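## Task

Lift a single wine glass off the rack and set it standing upright on the counter, not touching anything else. Any glass that is tossed, released from higher than about a finger's width, or tipped over while unheld fails the task, and an impact comparable to a drop of a thumb's length may fail it as well. The robot must not topple or finish the job leaning.

## Robot and tools

Robot: the LinearBot has an omnidirectional base and a column about 1.7 m high. A carriage rides the column (lift_m, 0 to 1 m) and holds two identical six-joint arms with two-finger grippers. Arm bases sit roughly 0.57 m + lift_m above the floor; carriage parts hang about 0.15 m lower. A hand reaches 0.78 m from its shoulder but only about 0.38 m beneath its arm base. The hand is about 0.16 m long, 0.1 m wide (0.14 m open); fingertips taper to about 0.005 m thick. Parked arm: joints 1-6 = 0, 0.05, 0.05, 1.45, 0, 0; footprint then about 0.85 m wide by 0.65 m long. Cameras: carriage_camera looks ahead, tilted about 20 degrees down; left_wrist_camera and right_wrist_camera look out beyond the fingertips.

Frames: all positions in metres. Base frame has its origin on the floor below the base centre, x forward, y left, z up. Results give left_hand and right_hand in it (the point between the finger pads) plus quat_wxyz; the hand z axis runs along the fingers, which open along hand y; (1,0,0,0) means pointing straight up with joints 1, 5, 6 at 0. base_odometry is in the frame the base had at scene start, from wheel turns only (slip counts as travel), heading in rad, left positive, -3.142 to 3.142.

move: one action per call. "base" holds exactly one key, an offset from where the base last reported itself: translate_m (forward +, -2 to 2 m), strafe_m (left +, -2 to 2 m) or rotate_rad (counter-clockwise +, -6.3 to 6.3). "joints" holds absolute targets by name: lift_m (0 to 1, tolerance 0.004); for each arm, left_/right_ joint1_rad (-2.617 to 3.054, yaw about vertical, 0 ahead, + left), joint2_rad (0 to 3.141, shoulder: 0 upper arm back and level, 1.57 vertical, 3.14 forward level), joint3_rad (0 to 3.141, elbow: 0 folded, 3.14 straight), joint4_rad (-1.57 to 1.57, wrist pitch, + lifts fingertips), joint5_rad (-1.57 to 1.57, wrist yaw, + swings fingertips right, opposite sense to joint 1), joint6_rad (-2.094 to 2.094, roll about finger axis, + clockwise seen from forearm), gripper_m (0 to 0.093 m pad gap). Each arm is addressed by its own named keys; omitted joints may keep pushing toward earlier targets. "speeds" caps top speed for this action: translate_m/strafe_m 0.02 to 0.5 m/s, rotate_rad 0.05 to 1.57 rad/s, lift_m 0.08 to 0.25 m/s (defaults are the maxima). "min_time_s" (0.1 to 8 s) makes every arm and gripper motion last at least that long, giving straighter paths. Motions start together; no action exceeds 15 s; base drives time out after 14 s. "cameras" picks images (omitted or ["all"] = all, [] = none). An empty call just reports state. Unknown keys invalidate a call; out-of-range values get it refused, and a refusal or stop cancels the rest of that reply's move, wait and finished_scene calls.

wait: seconds 0 to 10, plus cameras; the robot keeps its last command. zoom_image: camera name and region [x0,y0,x1,y1] in pixels of that camera's latest 504x504 image, at most 504 per side. finished_scene: scene number; it is final and the goal must hold without the robot. After ending scene 1, make no further calls in that reply.

Results: the "move" line is "done" or the worst status. Statuses: done; off_target (resting short, may still push); contact_stop and time_out (target dropped, holding); not_followed (a self-collision check withheld arm targets, gripper still obeys; to recover, resend one arm its current readings with joint 1 swung away, then the other in a later action); limit_stop_at_motor_heat. on_its_own lists uncommanded behaviour ("held at" is a target). motor_effort is percent of maximum, bracket = peak; a lift effort that keeps dropping while lowering means a hand or load is resting on something. Joint torques carry offsets and noise; joints 1-3 wrap at ±28 N m. Gripper readings: shut on nothing 0.000-0.003; on a hard part up to 0.005 narrower (or 0.002 wider); commanding about 0.005 below first-touch reading gives full force, so for a fragile glass stay just under the touch value; open well above the reading to release. Images may lag the state slightly.

Cautions: hand readings err, usually high, more at long reach; 1 kg sinks a level hand 7-25 cm. Arm moves of 0.1 m or more without min_time_s can stray about 2 cm. Arms have no contact stop and spring to targets when freed. Never let arms strike or squeeze each other (a hard press ends the scene). Outstretched or loaded arms heat; MOTOR HOT appears at 75 °C and at 100 °C the arm and gripper go limp for 30-60 s (OVER-TEMPERATURE FAULT), dropping whatever is held, so park arms when idle. The robot can tip with a high carriage, stretched or loaded arms, pushing/pulling, or abrupt stops; a rising hand z with no command signals a lean. Base contact_stop may come late or never and ignores arms; backing about 0.2 m usually frees it. Do not reverse under a table edge. The scene keeps running while you think. Occasionally loose objects get nudged. Lower glasses gently, never release from height, and avoid hitting fixed or heavy things.

Each tool is called as a command line: name --argument value for each argument, lists and objects as JSON in quotes; but a table of rows of numbers goes row by row, as --pt "numbers of a row", without its own name.

## Session

move

Scene clock: 0.00 s.
Joint torques (N m): no reading
base_odometry: x=+0.000 y=+0.000 heading=+0.000
base_status: not commanded
joint_positions: lift_m=+0.300 left_joint1_rad=-0.008 left_joint2_rad=+0.035 left_joint3_rad=+0.038 left_joint4_rad=+1.445 left_joint5_rad=+0.019 left_joint6_rad=+0.047 left_gripper_m=+0.09396 right_joint1_rad=+0.017 right_joint2_rad=+0.047 right_joint3_rad=+0.043 right_joint4_rad=+1.465 right_joint5_rad=-0.047 right_joint6_rad=-0.021 right_gripper_m=+0.09396
joint_status: not commanded
motor_effort: lift_m=+22 drive_wheels=-2
left_hand: x=+0.2633 y=+0.3118 z=+1.3147 quat_wxyz=(+0.998, +0.011, +0.062, +0.019) (m; base frame)
right_hand: x=+0.2601 y=-0.3068 z=+1.3166 quat_wxyz=(+0.998, -0.024, +0.054, -0.001) (m; base frame)
pictures: carriage_camera, left_wrist_camera, right_wrist_camera

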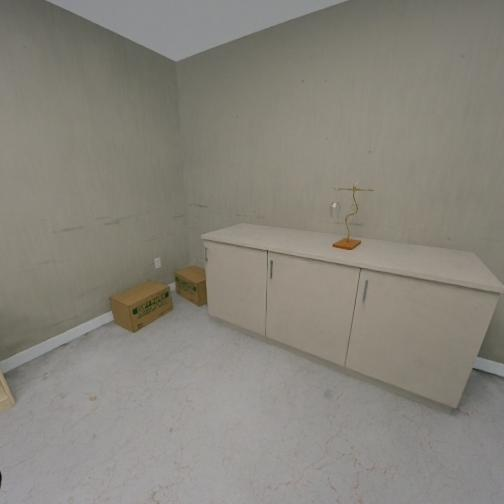

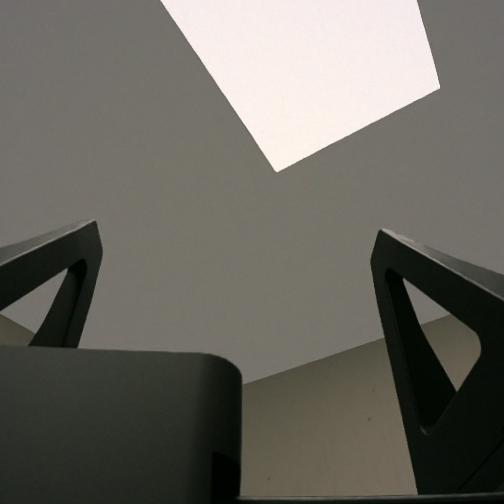

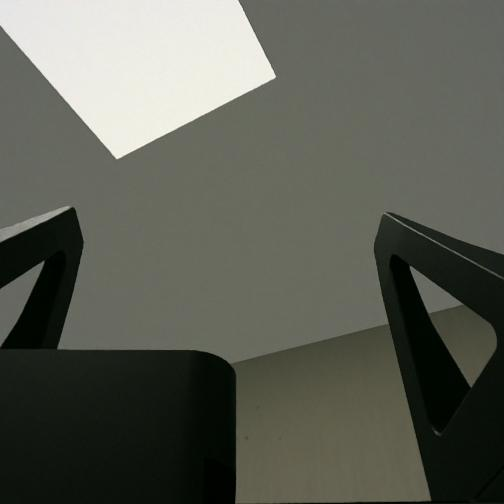

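zoom_image --camera "carriage_camera" --region '[290, 160, 410, 280]'

zoom_image --camera "carriage_camera" --region '[0, 350, 60, 504]'

Scaled by 4.200 from the camera's 504x504 image, which has a finer 720x720 frame.

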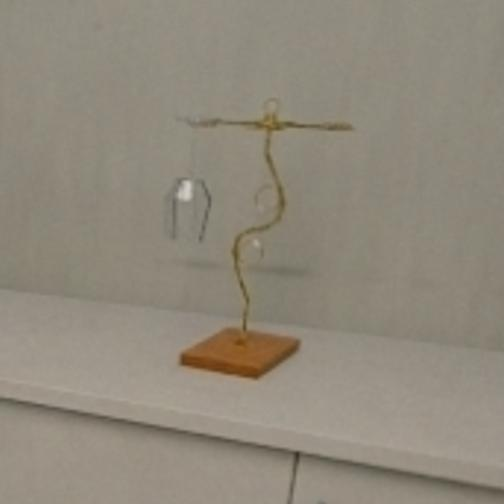

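Scaled by 3.273 from the camera's 504x504 image, which has a finer 720x720 frame.

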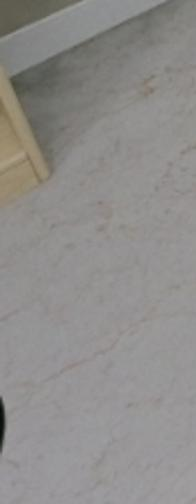

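move --base '{"rotate_rad": -0.51}' --cameras '["carriage_camera"]'

zoom_image --camera "carriage_camera" --region '[120, 140, 320, 300]'

Scene clock: 5.57 s.
Joint torques (N m): left_arm=[-0.23 4.16 6.82 -0.17 -0.07 0.05] | right_arm=[0.61 3.78 7.09 -0.16 -0.08 0.06]
move: done
base_odometry: x=+0.000 y=+0.000 heading=-0.510
base_status: done
joint_positions: lift_m=+0.300 left_joint1_rad=-0.008 left_joint2_rad=+0.035 left_joint3_rad=+0.038 left_joint4_rad=+1.444 left_joint5_rad=+0.019 left_joint6_rad=+0.047 left_gripper_m=+0.09396 right_joint1_rad=+0.017 right_joint2_rad=+0.047 right_joint3_rad=+0.043 right_joint4_rad=+1.465 right_joint5_rad=-0.047 right_joint6_rad=-0.021 right_gripper_m=+0.09396
joint_status: not commanded
motor_effort: lift_m=+22(23) drive_wheels=+1(6)
left_hand: x=+0.2634 y=+0.3118 z=+1.3147 quat_wxyz=(+0.998, +0.011, +0.062, +0.019) (m; base frame)
right_hand: x=+0.2601 y=-0.3068 z=+1.3166 quat_wxyz=(+0.998, -0.024, +0.054, -0.001) (m; base frame)
pictures: carriage_camera

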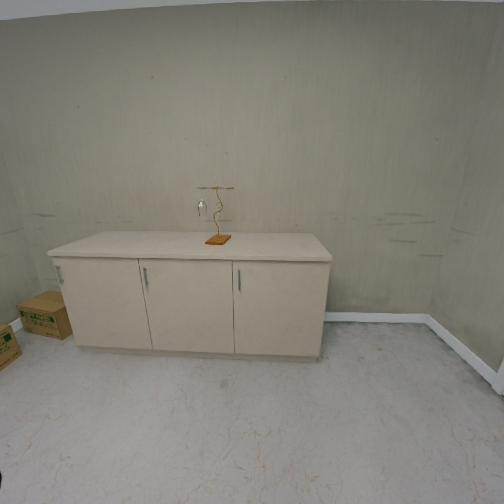

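Scaled by 2.520 from the camera's 504x504 image, which has a finer 720x720 frame.

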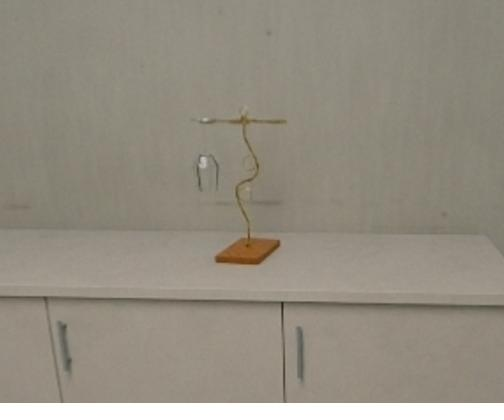

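move --base '{"rotate_rad": -0.045}' --cameras '["carriage_camera"]'

move --base '{"translate_m": 0.5}' --cameras '["carriage_camera"]'

zoom_image --camera "carriage_camera" --region '[150, 130, 290, 270]'

Scene clock: 12.40 s.
Joint torques (N m): left_arm=[-0.35 4.26 6.91 -0.15 -0.06 0.05] | right_arm=[0.59 3.74 7.06 -0.15 -0.07 0.05]
move: done
base_odometry: x=+0.000 y=+0.000 heading=-0.555
base_status: done
joint_positions: lift_m=+0.300 left_joint1_rad=-0.008 left_joint2_rad=+0.035 left_joint3_rad=+0.038 left_joint4_rad=+1.444 left_joint5_rad=+0.019 left_joint6_rad=+0.047 left_gripper_m=+0.09396 right_joint1_rad=+0.017 right_joint2_rad=+0.047 right_joint3_rad=+0.043 right_joint4_rad=+1.465 right_joint5_rad=-0.047 right_joint6_rad=-0.021 right_gripper_m=+0.09396
joint_status: not commanded
motor_effort: lift_m=+22(23) drive_wheels=+1(5)
left_hand: x=+0.2635 y=+0.3118 z=+1.3147 quat_wxyz=(+0.998, +0.011, +0.062, +0.019) (m; base frame)
right_hand: x=+0.2601 y=-0.3068 z=+1.3166 quat_wxyz=(+0.998, -0.024, +0.054, -0.001) (m; base frame)
pictures: carriage_camera

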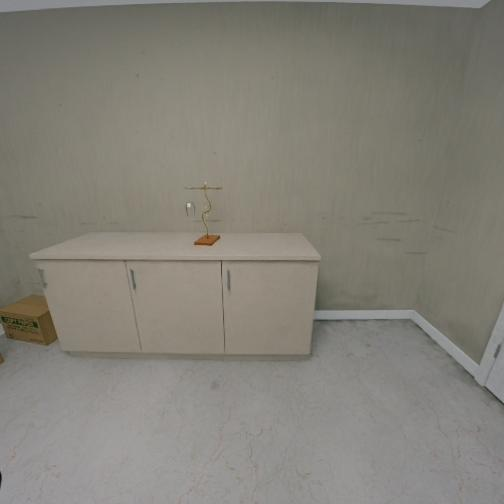

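Scene clock: 15.63 s.
Joint torques (N m): left_arm=[-0.24 4.07 6.9 -0.15 -0.01 0.02] | right_arm=[0.59 3.78 7.1 -0.12 -0.07 0.06]
move: done
base_odometry: x=+0.425 y=-0.264 heading=-0.555
base_status: done
joint_positions: lift_m=+0.300 left_joint1_rad=-0.008 left_joint2_rad=+0.035 left_joint3_rad=+0.038 left_joint4_rad=+1.443 left_joint5_rad=+0.019 left_joint6_rad=+0.047 left_gripper_m=+0.09396 right_joint1_rad=+0.017 right_joint2_rad=+0.047 right_joint3_rad=+0.043 right_joint4_rad=+1.464 right_joint5_rad=-0.047 right_joint6_rad=-0.021 right_gripper_m=+0.09396
joint_status: not commanded
motor_effort: lift_m=+22(23) drive_wheels=+2(11)
left_hand: x=+0.2637 y=+0.3118 z=+1.3146 quat_wxyz=(+0.998, +0.011, +0.062, +0.019) (m; base frame)
right_hand: x=+0.2605 y=-0.3068 z=+1.3165 quat_wxyz=(+0.998, -0.024, +0.055, -0.001) (m; base frame)
pictures: carriage_camera

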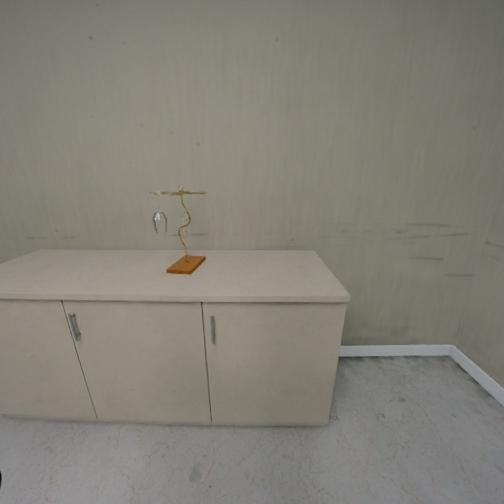

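Scaled by 3.600 from the camera's 504x504 image, which has a finer 720x720 frame.

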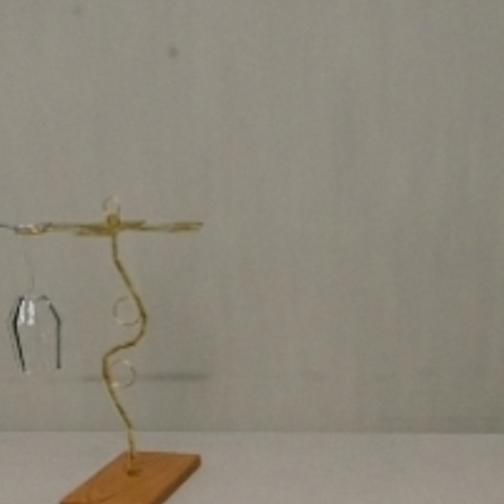

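move --base '{"strafe_m": 0.2}' --cameras '[]'

move --base '{"translate_m": 0.35}' --speeds '{"translate_m": 0.3}' --cameras '["carriage_camera"]'

zoom_image --camera "carriage_camera" --region '[100, 130, 280, 310]'

Scene clock: 38.23 s.
Joint torques (N m): left_arm=[-0.31 4.19 6.93 -0.15 -0.04 0.03] | right_arm=[0.69 3.74 7.05 -0.13 -0.08 0.06]
move: done
base_odometry: x=+0.530 y=-0.094 heading=-0.555
base_status: done
joint_positions: lift_m=+0.300 left_joint1_rad=-0.008 left_joint2_rad=+0.035 left_joint3_rad=+0.038 left_joint4_rad=+1.443 left_joint5_rad=+0.019 left_joint6_rad=+0.047 left_gripper_m=+0.09396 right_joint1_rad=+0.017 right_joint2_rad=+0.047 right_joint3_rad=+0.043 right_joint4_rad=+1.464 right_joint5_rad=-0.047 right_joint6_rad=-0.021 right_gripper_m=+0.09396
joint_status: not commanded
motor_effort: lift_m=+22(23) drive_wheels=-3(7)
left_hand: x=+0.2637 y=+0.3118 z=+1.3146 quat_wxyz=(+0.998, +0.011, +0.062, +0.019) (m; base frame)
right_hand: x=+0.2605 y=-0.3068 z=+1.3165 quat_wxyz=(+0.998, -0.024, +0.055, -0.001) (m; base frame)
pictures: none
No camera images: "cameras" was empty.

Scene clock: 40.90 s.
Joint torques (N m): left_arm=[-0.18 4.01 6.94 -0.14 -0.04 0.02] | right_arm=[0.62 3.67 7.1 -0.1 -0.08 0.03]
move: done
base_odometry: x=+0.828 y=-0.278 heading=-0.555
base_status: done
joint_positions: lift_m=+0.300 left_joint1_rad=-0.008 left_joint2_rad=+0.035 left_joint3_rad=+0.038 left_joint4_rad=+1.442 left_joint5_rad=+0.019 left_joint6_rad=+0.047 left_gripper_m=+0.09396 right_joint1_rad=+0.017 right_joint2_rad=+0.047 right_joint3_rad=+0.043 right_joint4_rad=+1.462 right_joint5_rad=-0.047 right_joint6_rad=-0.021 right_gripper_m=+0.09396
joint_status: not commanded
motor_effort: lift_m=+22(23) drive_wheels=-4(9)
left_hand: x=+0.2640 y=+0.3118 z=+1.3146 quat_wxyz=(+0.998, +0.011, +0.063, +0.019) (m; base frame)
right_hand: x=+0.2608 y=-0.3068 z=+1.3165 quat_wxyz=(+0.998, -0.024, +0.056, -0.001) (m; base frame)
pictures: carriage_camera

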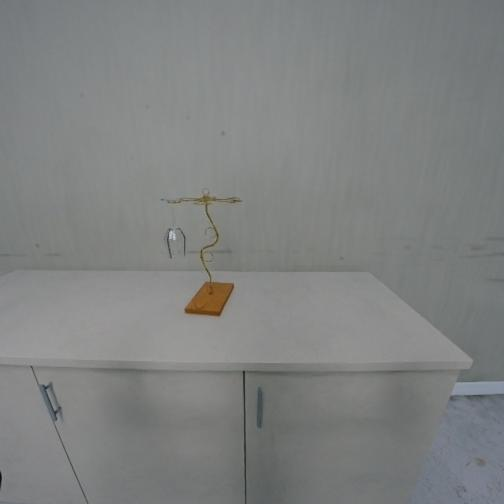

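Scaled by 2.800 from the camera's 504x504 image, which has a finer 720x720 frame.

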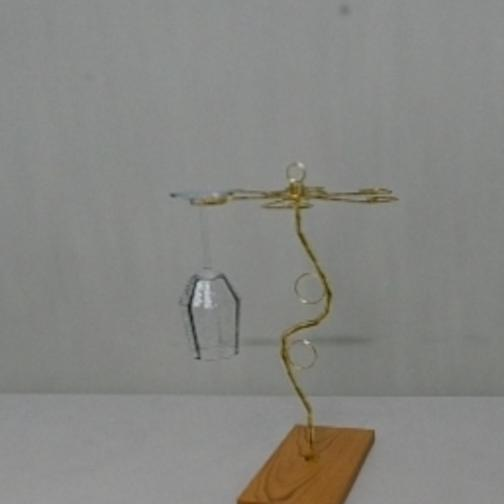

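move --joints '{"left_joint1_rad": 0.52, "left_joint2_rad": 2.2, "left_joint3_rad": 2.2, "left_joint4_rad": 0.0, "left_joint5_rad": 0.0, "left_joint6_rad": 0.0}' --min_time_s 2.5 --cameras '["left_wrist_camera"]'

move --joints '{"left_joint1_rad": 0.52, "left_joint2_rad": 2.2, "left_joint3_rad": 2.2, "left_joint4_rad": -1.57, "left_joint5_rad": 0.0, "left_joint6_rad": 0.0}' --min_time_s 2 --cameras '["left_wrist_camera"]'

move --joints '{"left_joint1_rad": 0.52, "left_joint2_rad": 2.2, "left_joint3_rad": 2.2, "left_joint4_rad": -1.57, "left_joint5_rad": 1.57, "left_joint6_rad": 0.0}' --min_time_s 2 --cameras '["left_wrist_camera", "carriage_camera"]'

move --joints '{"left_joint1_rad": 0.52, "left_joint2_rad": 2.2, "left_joint3_rad": 2.2, "left_joint4_rad": -1.57, "left_joint5_rad": 1.57, "left_joint6_rad": -1.57}' --min_time_s 2

Scene clock: 47.77 s.
Joint torques (N m): left_arm=[0.1 -11.6 10.96 1.83 -0.11 -0.03] | right_arm=[0.64 3.73 7.08 -0.11 -0.08 0.04]
move: done
base_odometry: x=+0.828 y=-0.278 heading=-0.555
base_status: not commanded
joint_positions: lift_m=+0.300 left_joint1_rad=+0.514 left_joint2_rad=+2.178 left_joint3_rad=+2.175 left_joint4_rad=+0.012 left_joint5_rad=+0.010 left_joint6_rad=+0.010 left_gripper_m=+0.09396 right_joint1_rad=+0.017 right_joint2_rad=+0.047 right_joint3_rad=+0.043 right_joint4_rad=+1.462 right_joint5_rad=-0.047 right_joint6_rad=-0.021 right_gripper_m=+0.09396
joint_status: all done
motor_effort: lift_m=+23(23) drive_wheels=+1(4)
left_hand: x=+0.8106 y=+0.6405 z=+1.2767 quat_wxyz=(+0.687, -0.172, +0.683, +0.180) (m; base frame)
right_hand: x=+0.2608 y=-0.3068 z=+1.3165 quat_wxyz=(+0.998, -0.024, +0.056, -0.001) (m; base frame)
pictures: left_wrist_camera

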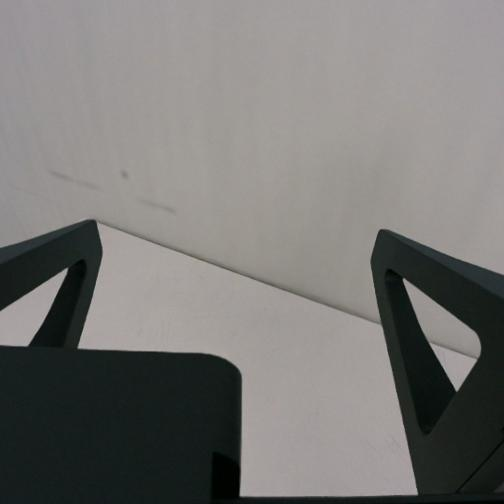

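Scene clock: 50.20 s.
Joint torques (N m): left_arm=[0.13 -9.85 9.29 0.23 -0.11 -0.04] | right_arm=[0.68 3.79 7.04 -0.11 -0.07 0.05]
move: done
base_odometry: x=+0.828 y=-0.278 heading=-0.555
base_status: not commanded
joint_positions: lift_m=+0.300 left_joint1_rad=+0.514 left_joint2_rad=+2.178 left_joint3_rad=+2.175 left_joint4_rad=-1.555 left_joint5_rad=+0.010 left_joint6_rad=+0.010 left_gripper_m=+0.09396 right_joint1_rad=+0.017 right_joint2_rad=+0.047 right_joint3_rad=+0.043 right_joint4_rad=+1.462 right_joint5_rad=-0.047 right_joint6_rad=-0.021 right_gripper_m=+0.09396
joint_status: all done
joint sent to its limit — left_joint4_rad, lower limit.
motor_effort: lift_m=+22(23) drive_wheels=+1(1)
left_hand: x=+0.5973 y=+0.5199 z=+1.0266 quat_wxyz=(+0.007, -0.250, +0.968, -0.003) (m; base frame)
right_hand: x=+0.2608 y=-0.3068 z=+1.3165 quat_wxyz=(+0.998, -0.024, +0.056, -0.001) (m; base frame)
pictures: left_wrist_camera

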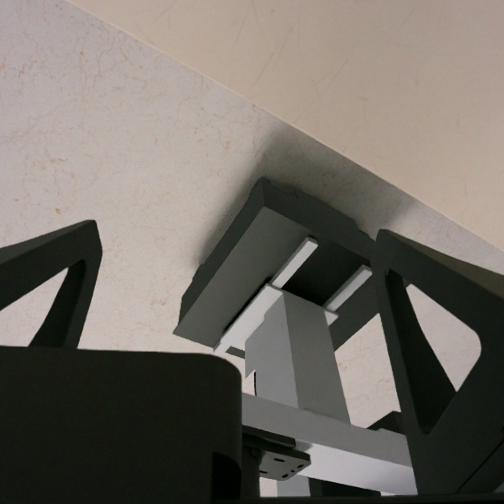

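Scene clock: 52.63 s.
Joint torques (N m): left_arm=[0.06 -9.95 9.1 0.26 0.66 0.05] | right_arm=[0.64 3.71 7.05 -0.11 -0.08 0.05]
move: done
base_odometry: x=+0.828 y=-0.278 heading=-0.555
base_status: not commanded
joint_positions: lift_m=+0.300 left_joint1_rad=+0.514 left_joint2_rad=+2.178 left_joint3_rad=+2.178 left_joint4_rad=-1.557 left_joint5_rad=+1.542 left_joint6_rad=+0.010 left_gripper_m=+0.09397 right_joint1_rad=+0.017 right_joint2_rad=+0.047 right_joint3_rad=+0.043 right_joint4_rad=+1.462 right_joint5_rad=-0.047 right_joint6_rad=-0.021 right_gripper_m=+0.09396
joint_status: all done
joint sent to its limit — left_joint4_rad, lower limit; left_joint5_rad, upper limit.
motor_effort: lift_m=+22(23) drive_wheels=+1(1)
left_hand: x=+0.6801 y=+0.3690 z=+1.1966 quat_wxyz=(+0.185, -0.174, +0.696, -0.672) (m; base frame)
right_hand: x=+0.2608 y=-0.3068 z=+1.3165 quat_wxyz=(+0.998, -0.024, +0.056, -0.001) (m; base frame)
pictures: carriage_camera, left_wrist_camera

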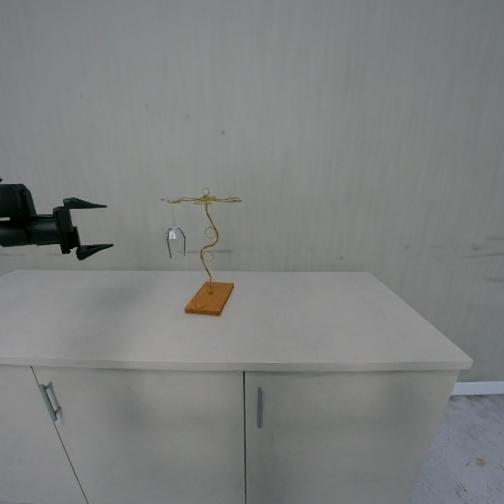

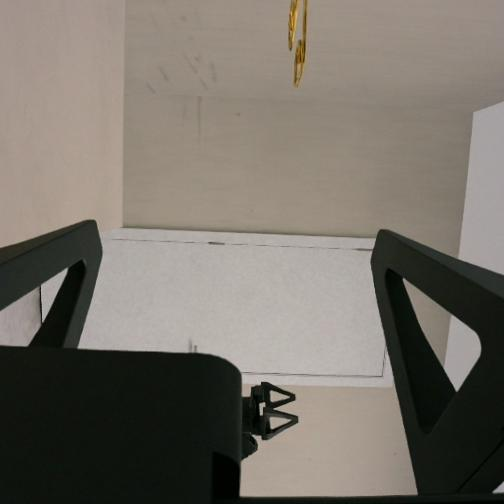

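Scene clock: 55.10 s.
Joint torques (N m): left_arm=[0.16 -9.94 8.81 0.15 0.61 -0.04] | right_arm=[0.7 3.78 7.05 -0.12 -0.08 0.05]
move: done
base_odometry: x=+0.828 y=-0.278 heading=-0.555
base_status: not commanded
joint_positions: lift_m=+0.300 left_joint1_rad=+0.514 left_joint2_rad=+2.178 left_joint3_rad=+2.178 left_joint4_rad=-1.558 left_joint5_rad=+1.544 left_joint6_rad=-1.559 left_gripper_m=+0.09398 right_joint1_rad=+0.017 right_joint2_rad=+0.047 right_joint3_rad=+0.043 right_joint4_rad=+1.462 right_joint5_rad=-0.047 right_joint6_rad=-0.021 right_gripper_m=+0.09396
joint_status: all done
joint sent to its limit — left_joint4_rad, lower limit; left_joint5_rad, upper limit.
motor_effort: lift_m=+22(23) drive_wheels=+1(1)
left_hand: x=+0.6801 y=+0.3690 z=+1.1969 quat_wxyz=(-0.344, -0.614, +0.369, -0.607) (m; base frame)
right_hand: x=+0.2608 y=-0.3068 z=+1.3165 quat_wxyz=(+0.998, -0.024, +0.056, -0.001) (m; base frame)
pictures: carriage_camera, left_wrist_camera, right_wrist_camera

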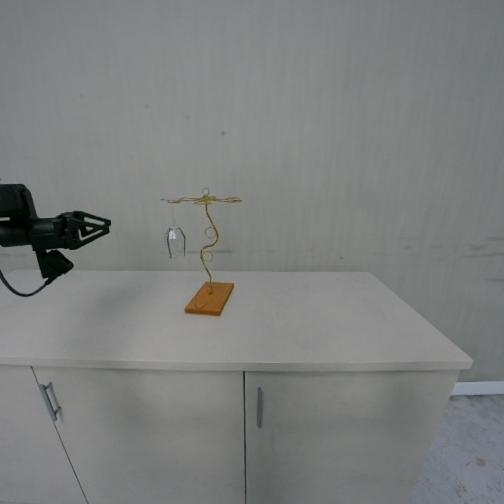

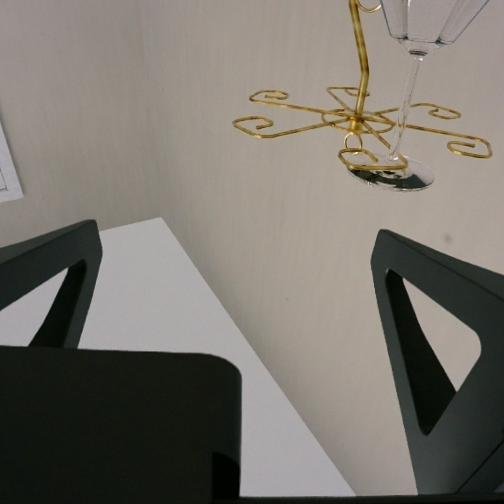

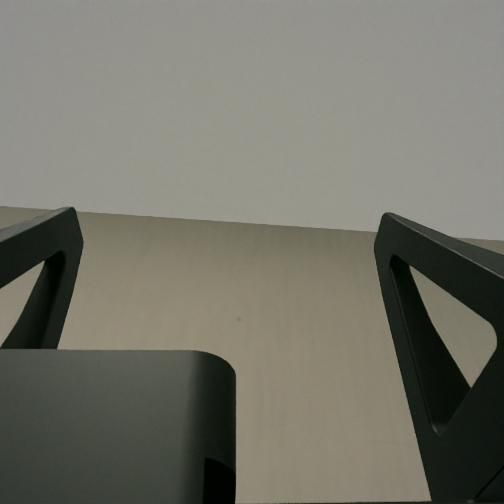

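zoom_image --camera "left_wrist_camera" --region '[220, 0, 504, 220]'

zoom_image --camera "carriage_camera" --region '[0, 170, 260, 330]'

Scaled by 1.775 from the camera's 504x504 image, which has a finer 720x720 frame.

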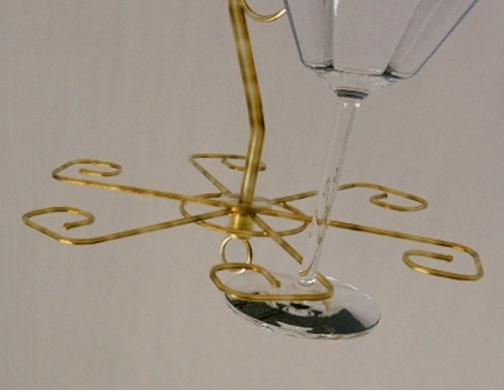

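Scaled by 1.938 from the camera's 504x504 image, which has a finer 720x720 frame.

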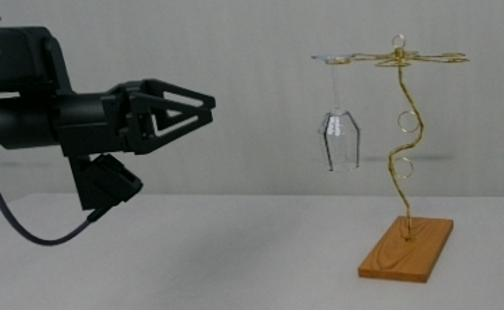

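move --base '{"translate_m": 0.08}' --speeds '{"translate_m": 0.1}' --cameras '["carriage_camera", "left_wrist_camera"]'

zoom_image --camera "left_wrist_camera" --region '[254, 0, 504, 250]'

zoom_image --camera "carriage_camera" --region '[0, 170, 260, 330]'

Scene clock: 64.97 s.
Joint torques (N m): left_arm=[-0.16 -10.06 9.17 0.16 0.62 -0.04] | right_arm=[0.69 3.7 6.99 -0.11 -0.08 0.07]
move: done
base_odometry: x=+0.896 y=-0.320 heading=-0.554
base_status: done
joint_positions: lift_m=+0.300 left_joint1_rad=+0.517 left_joint2_rad=+2.179 left_joint3_rad=+2.178 left_joint4_rad=-1.560 left_joint5_rad=+1.545 left_joint6_rad=-1.561 left_gripper_m=+0.09398 right_joint1_rad=+0.017 right_joint2_rad=+0.047 right_joint3_rad=+0.043 right_joint4_rad=+1.463 right_joint5_rad=-0.047 right_joint6_rad=-0.021 right_gripper_m=+0.09396
joint_status: not commanded
motor_effort: lift_m=+22(23) drive_wheels=+1(8)
left_hand: x=+0.6799 y=+0.3704 z=+1.1966 quat_wxyz=(-0.345, -0.615, +0.366, -0.607) (m; base frame)
right_hand: x=+0.2606 y=-0.3068 z=+1.3165 quat_wxyz=(+0.998, -0.024, +0.055, -0.001) (m; base frame)
pictures: carriage_camera, left_wrist_camera

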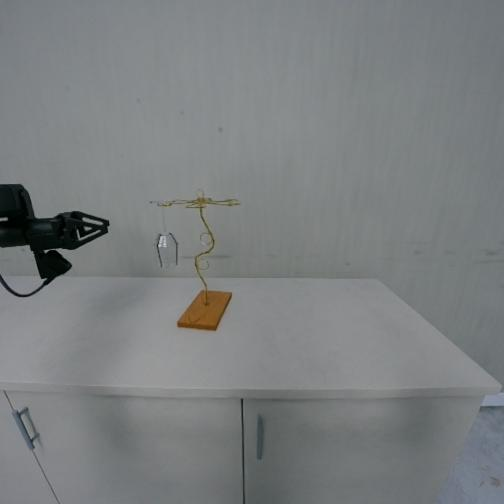

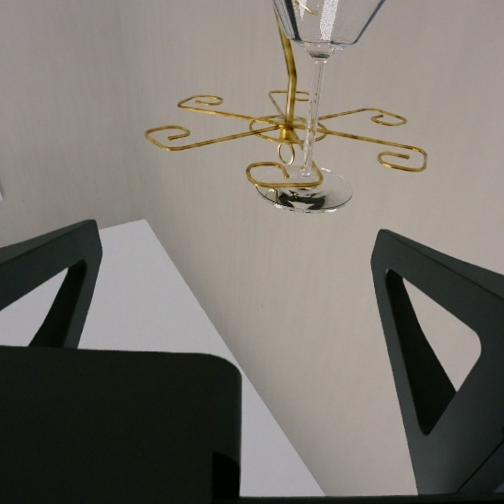

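Scaled by 2.016 from the camera's 504x504 image, which has a finer 720x720 frame.

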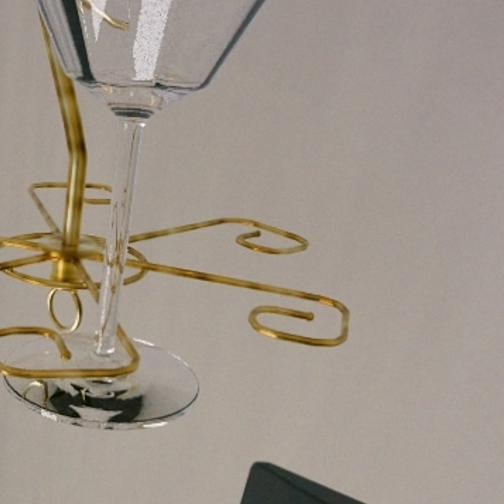

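Scaled by 1.938 from the camera's 504x504 image, which has a finer 720x720 frame.

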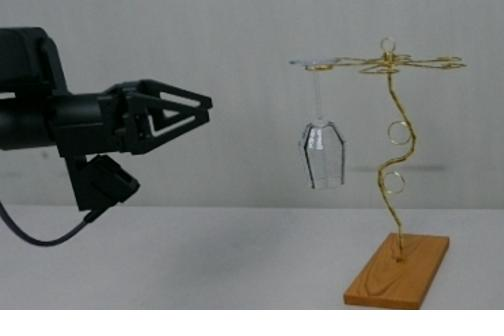

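move --joints '{"lift_m": 0.42, "left_joint6_rad": 1.57}' --cameras '["carriage_camera", "left_wrist_camera"]'

zoom_image --camera "left_wrist_camera" --region '[90, 90, 380, 380]'

zoom_image --camera "carriage_camera" --region '[100, 220, 280, 400]'

Scene clock: 70.60 s.
Joint torques (N m): left_arm=[-0.14 -11.85 7.04 0.26 0.55 0.03] | right_arm=[0.61 3.74 7.04 -0.14 -0.07 0.04]
move: not_followed
base_odometry: x=+0.896 y=-0.320 heading=-0.554
base_status: not commanded
joint_positions: lift_m=+0.420 left_joint1_rad=+0.517 left_joint2_rad=+2.190 left_joint3_rad=+2.180 left_joint4_rad=-1.559 left_joint5_rad=+1.546 left_joint6_rad=-0.697 left_gripper_m=+0.09398 right_joint1_rad=+0.017 right_joint2_rad=+0.047 right_joint3_rad=+0.043 right_joint4_rad=+1.463 right_joint5_rad=-0.047 right_joint6_rad=-0.021 right_gripper_m=+0.09396
joint_status: left_joint6_rad not_followed (moved +0.863 of +3.131); the others done
motor_effort: lift_m=+23(29) drive_wheels=+1(4)
left_hand: x=+0.6819 y=+0.3715 z=+1.3127 quat_wxyz=(-0.062, -0.408, +0.588, -0.695) (m; base frame)
right_hand: x=+0.2606 y=-0.3068 z=+1.4364 quat_wxyz=(+0.998, -0.024, +0.055, -0.001) (m; base frame)
pictures: carriage_camera, left_wrist_camera
joint command not followed: on one or more control steps a check withheld the commanded joint targets of the left arm, and it was not sent them on those steps. On the call's last step the targets were still withheld.
cause: the commanded joint targets, or the way to them, would bring two parts of the arm too close to each other (its wrist (the part past joint 4) and its wrist camera, with left_joint5_rad and left_joint6_rad between them).

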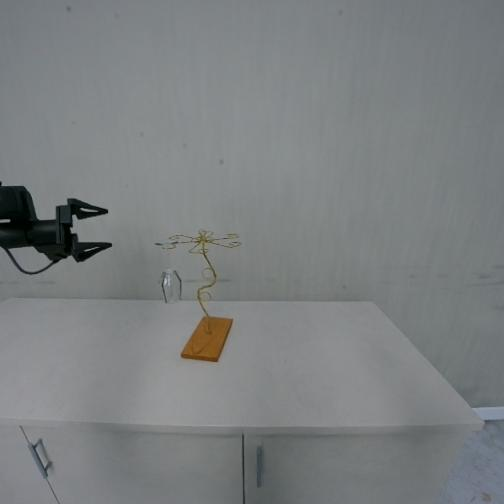

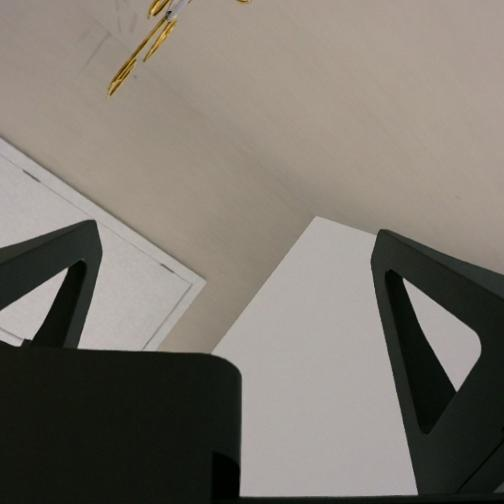

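Scaled by 1.738 from the camera's 504x504 image, which has a finer 720x720 frame.

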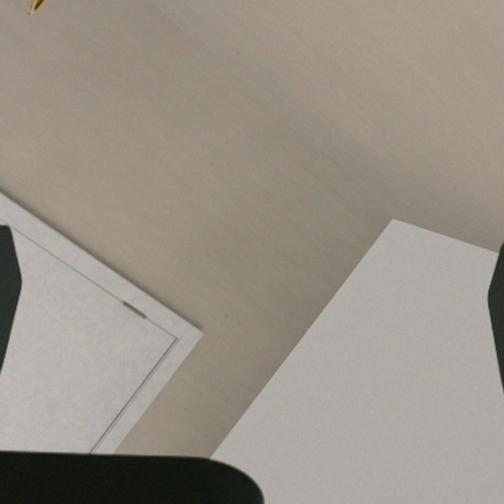

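Scaled by 2.800 from the camera's 504x504 image, which has a finer 720x720 frame.

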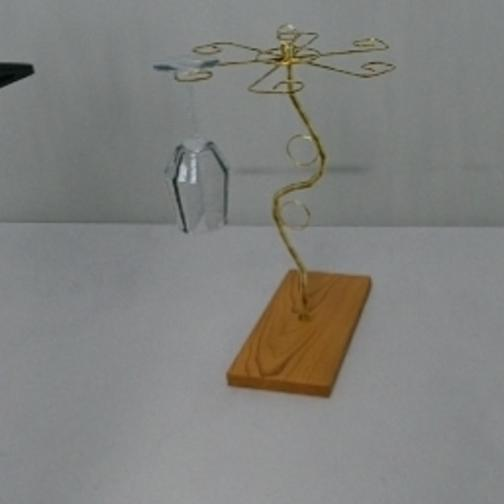

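zoom_image --camera "carriage_camera" --region '[145, 220, 250, 320]'

Scaled by 4.800 from the camera's 504x504 image, which has a finer 720x720 frame.

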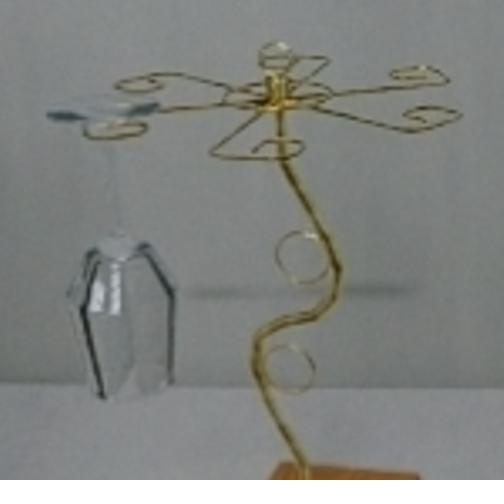

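move --base '{"strafe_m": 0.25}' --joints '{"lift_m": 0.3, "left_joint1_rad": 0.517, "left_joint2_rad": 2.2, "left_joint3_rad": 2.2, "left_joint4_rad": -1.57, "left_joint5_rad": 1.57, "left_joint6_rad": -1.57}' --cameras '[]'

move --joints '{"left_joint1_rad": 0.01}' --min_time_s 2 --cameras '["carriage_camera", "left_wrist_camera"]'

zoom_image --camera "left_wrist_camera" --region '[200, 0, 504, 260]'

zoom_image --camera "carriage_camera" --region '[160, 160, 340, 340]'

Scene clock: 92.23 s.
Joint torques (N m): left_arm=[-0.77 -11.06 8.7 0.2 0.59 -0.04] | right_arm=[0.68 3.74 6.98 -0.12 -0.08 0.06]
move: done
base_odometry: x=+1.028 y=-0.108 heading=-0.555
base_status: done
joint_positions: lift_m=+0.300 left_joint1_rad=+0.521 left_joint2_rad=+2.190 left_joint3_rad=+2.180 left_joint4_rad=-1.560 left_joint5_rad=+1.547 left_joint6_rad=-1.559 left_gripper_m=+0.09398 right_joint1_rad=+0.016 right_joint2_rad=+0.047 right_joint3_rad=+0.043 right_joint4_rad=+1.463 right_joint5_rad=-0.047 right_joint6_rad=-0.021 right_gripper_m=+0.09396
joint_status: all done
joint sent to its limit — left_joint4_rad, lower limit; left_joint5_rad, upper limit.
motor_effort: lift_m=+21(21) drive_wheels=-3(6)
left_hand: x=+0.6816 y=+0.3731 z=+1.1932 quat_wxyz=(-0.346, -0.617, +0.362, -0.607) (m; base frame)
right_hand: x=+0.2606 y=-0.3068 z=+1.3167 quat_wxyz=(+0.998, -0.024, +0.055, -0.001) (m; base frame)
pictures: none
held back during your reply time (left arm), on 90 control steps: two parts of the arm were too close to each other, or the arm's last command would have brought them too close.
led back after a hold (left arm): the arm was led back toward your command in small steps, so it may still be short of it.
joint command not followed: on one or more control steps a check withheld the commanded joint targets of the left arm, and it was not sent them on those steps.
cause: the commanded joint targets, or the way to them, would bring two parts of the arm too close to each other (its forearm (the part past joint 3) and its wrist camera, with the joints from left_joint4_rad to left_joint6_rad between them).
No camera images: "cameras" was empty.

Scene clock: 94.53 s.
Joint torques (N m): left_arm=[-0.64 -10.91 8.72 0.17 0.61 -0.04] | right_arm=[0.64 3.75 7.06 -0.13 -0.07 0.04]
move: done
base_odometry: x=+1.028 y=-0.108 heading=-0.555
base_status: not commanded
joint_positions: lift_m=+0.300 left_joint1_rad=+0.015 left_joint2_rad=+2.190 left_joint3_rad=+2.180 left_joint4_rad=-1.560 left_joint5_rad=+1.547 left_joint6_rad=-1.560 left_gripper_m=+0.09398 right_joint1_rad=+0.016 right_joint2_rad=+0.047 right_joint3_rad=+0.043 right_joint4_rad=+1.463 right_joint5_rad=-0.047 right_joint6_rad=-0.021 right_gripper_m=+0.09396
joint_status: all done
motor_effort: lift_m=+21(21) drive_wheels=-3(3)
left_hand: x=+0.6532 y=+0.1479 z=+1.1932 quat_wxyz=(-0.487, -0.507, +0.505, -0.500) (m; base frame)
right_hand: x=+0.2606 y=-0.3068 z=+1.3167 quat_wxyz=(+0.998, -0.024, +0.055, -0.001) (m; base frame)
pictures: carriage_camera, left_wrist_camera

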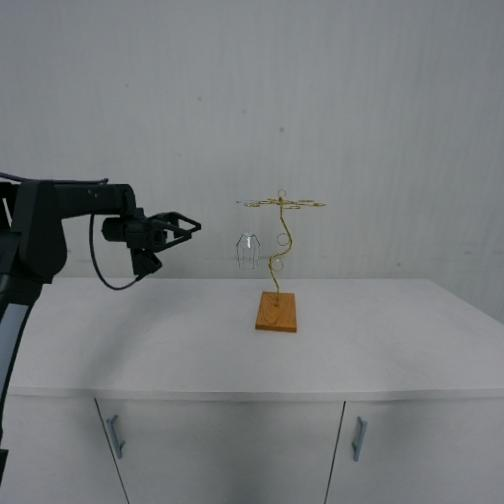

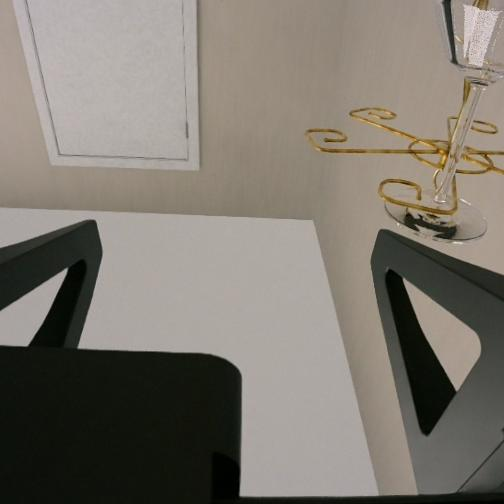

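Scaled by 1.658 from the camera's 504x504 image, which has a finer 720x720 frame.

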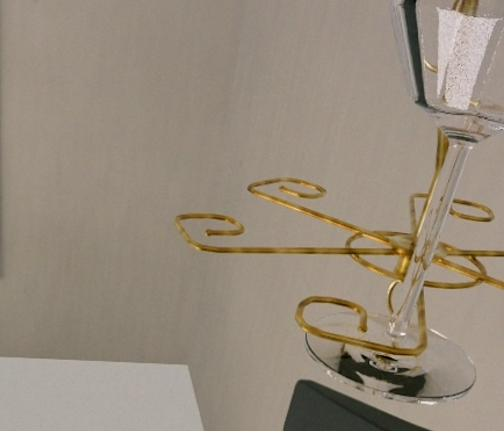

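Scaled by 2.800 from the camera's 504x504 image, which has a finer 720x720 frame.

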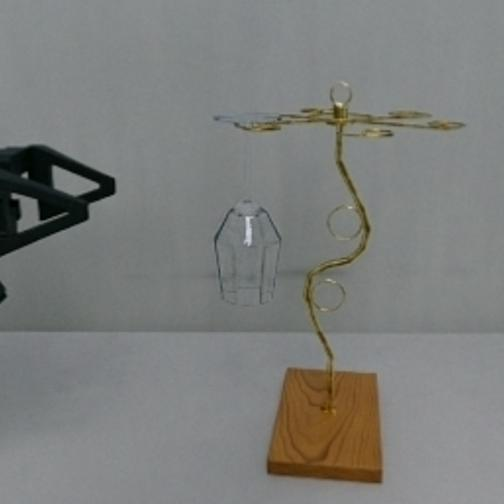

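move --base '{"translate_m": 0.13}' --speeds '{"translate_m": 0.12}' --cameras '["carriage_camera", "left_wrist_camera"]'

zoom_image --camera "left_wrist_camera" --region '[50, 0, 450, 400]'

zoom_image --camera "carriage_camera" --region '[140, 160, 340, 360]'

Scene clock: 98.60 s.
Joint torques (N m): left_arm=[-0.61 -11.12 9.09 0.17 0.63 -0.02] | right_arm=[0.65 3.73 7.06 -0.13 -0.08 0.04]
move: done
base_odometry: x=+1.139 y=-0.176 heading=-0.554
base_status: done
joint_positions: lift_m=+0.300 left_joint1_rad=+0.015 left_joint2_rad=+2.190 left_joint3_rad=+2.180 left_joint4_rad=-1.561 left_joint5_rad=+1.547 left_joint6_rad=-1.561 left_gripper_m=+0.09398 right_joint1_rad=+0.016 right_joint2_rad=+0.047 right_joint3_rad=+0.043 right_joint4_rad=+1.464 right_joint5_rad=-0.047 right_joint6_rad=-0.021 right_gripper_m=+0.09396
joint_status: not commanded
motor_effort: lift_m=+21(21) drive_wheels=-4(6)
left_hand: x=+0.6531 y=+0.1479 z=+1.1932 quat_wxyz=(-0.488, -0.507, +0.505, -0.500) (m; base frame)
right_hand: x=+0.2605 y=-0.3068 z=+1.3167 quat_wxyz=(+0.998, -0.024, +0.055, -0.001) (m; base frame)
pictures: carriage_camera, left_wrist_camera

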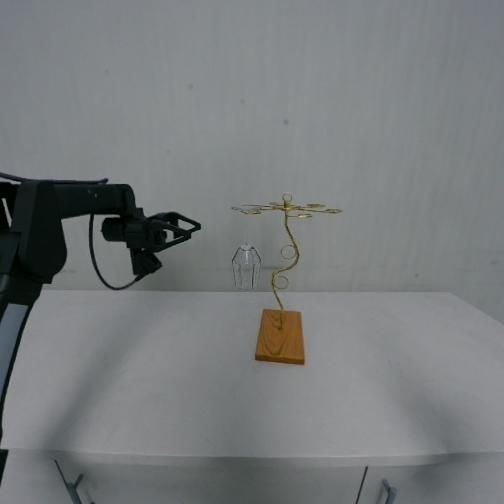

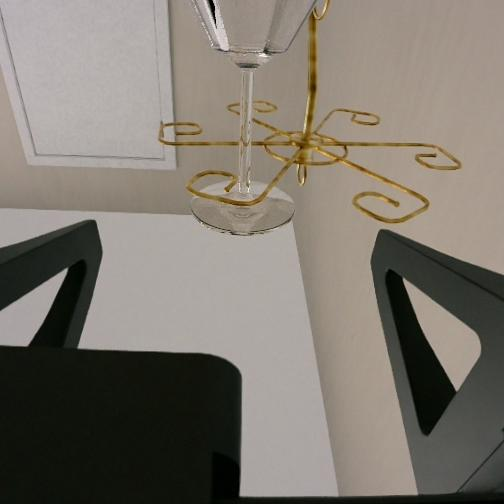

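Scaled by 1.260 from the camera's 504x504 image, which has a finer 720x720 frame.

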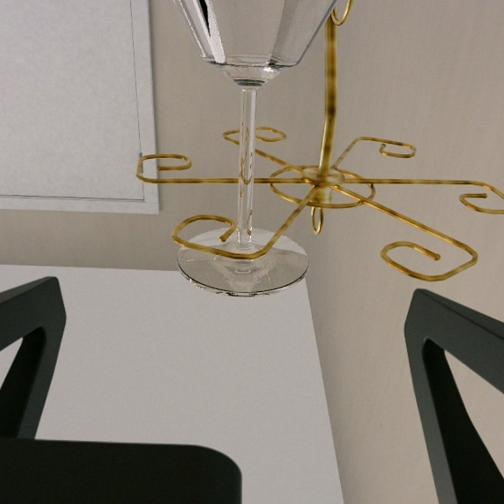

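Scaled by 2.520 from the camera's 504x504 image, which has a finer 720x720 frame.

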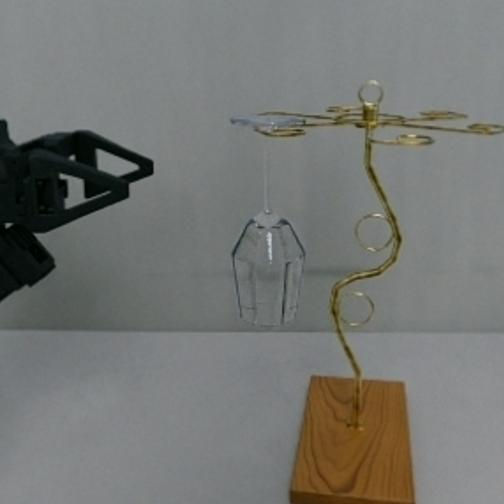

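move --base '{"strafe_m": -0.08}' --speeds '{"strafe_m": 0.08}' --cameras '["carriage_camera", "left_wrist_camera"]'

zoom_image --camera "left_wrist_camera" --region '[50, 0, 450, 400]'

zoom_image --camera "carriage_camera" --region '[160, 160, 340, 340]'

Scene clock: 102.47 s.
Joint torques (N m): left_arm=[-0.42 -11.03 8.77 0.18 0.57 -0.01] | right_arm=[0.64 3.69 7.09 -0.13 -0.08 0.06]
move: done
base_odometry: x=+1.097 y=-0.244 heading=-0.554
base_status: done
joint_positions: lift_m=+0.300 left_joint1_rad=+0.012 left_joint2_rad=+2.190 left_joint3_rad=+2.180 left_joint4_rad=-1.561 left_joint5_rad=+1.547 left_joint6_rad=-1.561 left_gripper_m=+0.09398 right_joint1_rad=+0.016 right_joint2_rad=+0.047 right_joint3_rad=+0.043 right_joint4_rad=+1.464 right_joint5_rad=-0.047 right_joint6_rad=-0.021 right_gripper_m=+0.09396
joint_status: not commanded
motor_effort: lift_m=+21(21) drive_wheels=+0(6)
left_hand: x=+0.6526 y=+0.1465 z=+1.1932 quat_wxyz=(-0.488, -0.506, +0.506, -0.499) (m; base frame)
right_hand: x=+0.2605 y=-0.3068 z=+1.3167 quat_wxyz=(+0.998, -0.024, +0.055, -0.001) (m; base frame)
pictures: carriage_camera, left_wrist_camera

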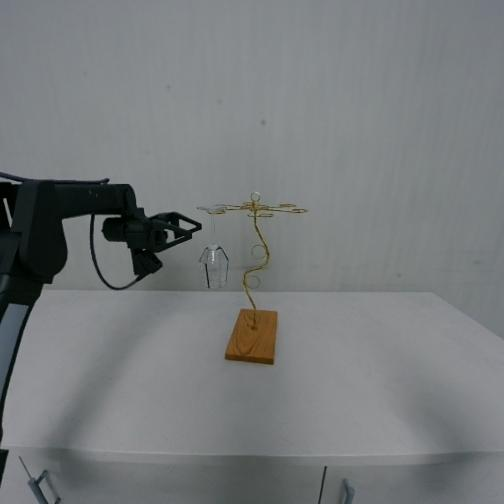

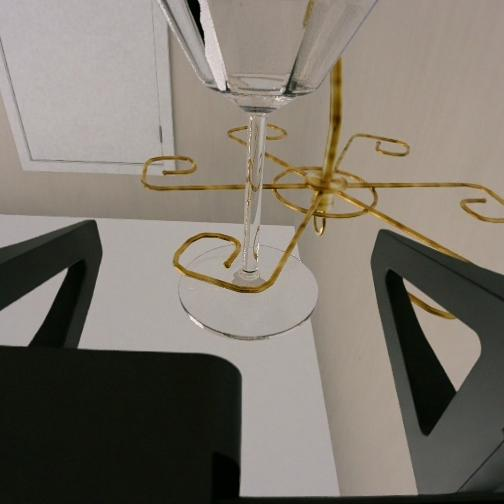

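Scaled by 1.260 from the camera's 504x504 image, which has a finer 720x720 frame.

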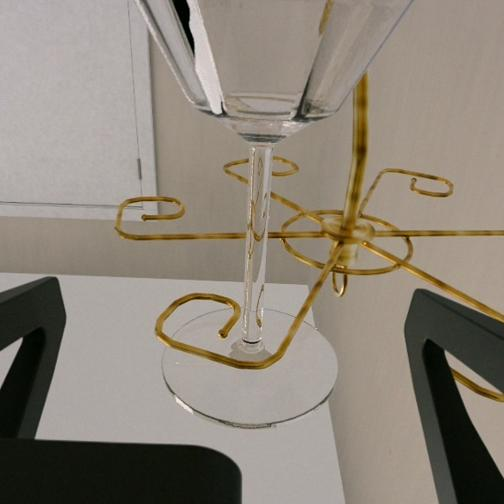

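Scaled by 2.800 from the camera's 504x504 image, which has a finer 720x720 frame.

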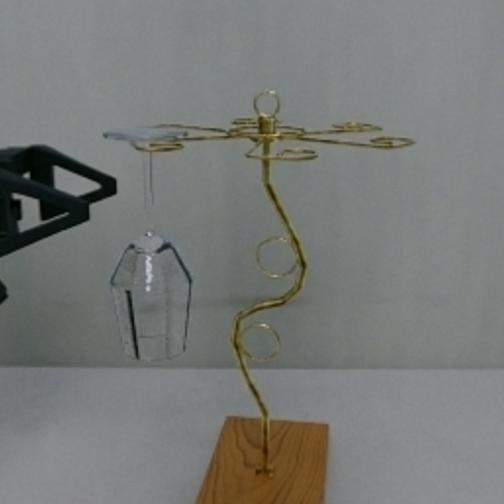

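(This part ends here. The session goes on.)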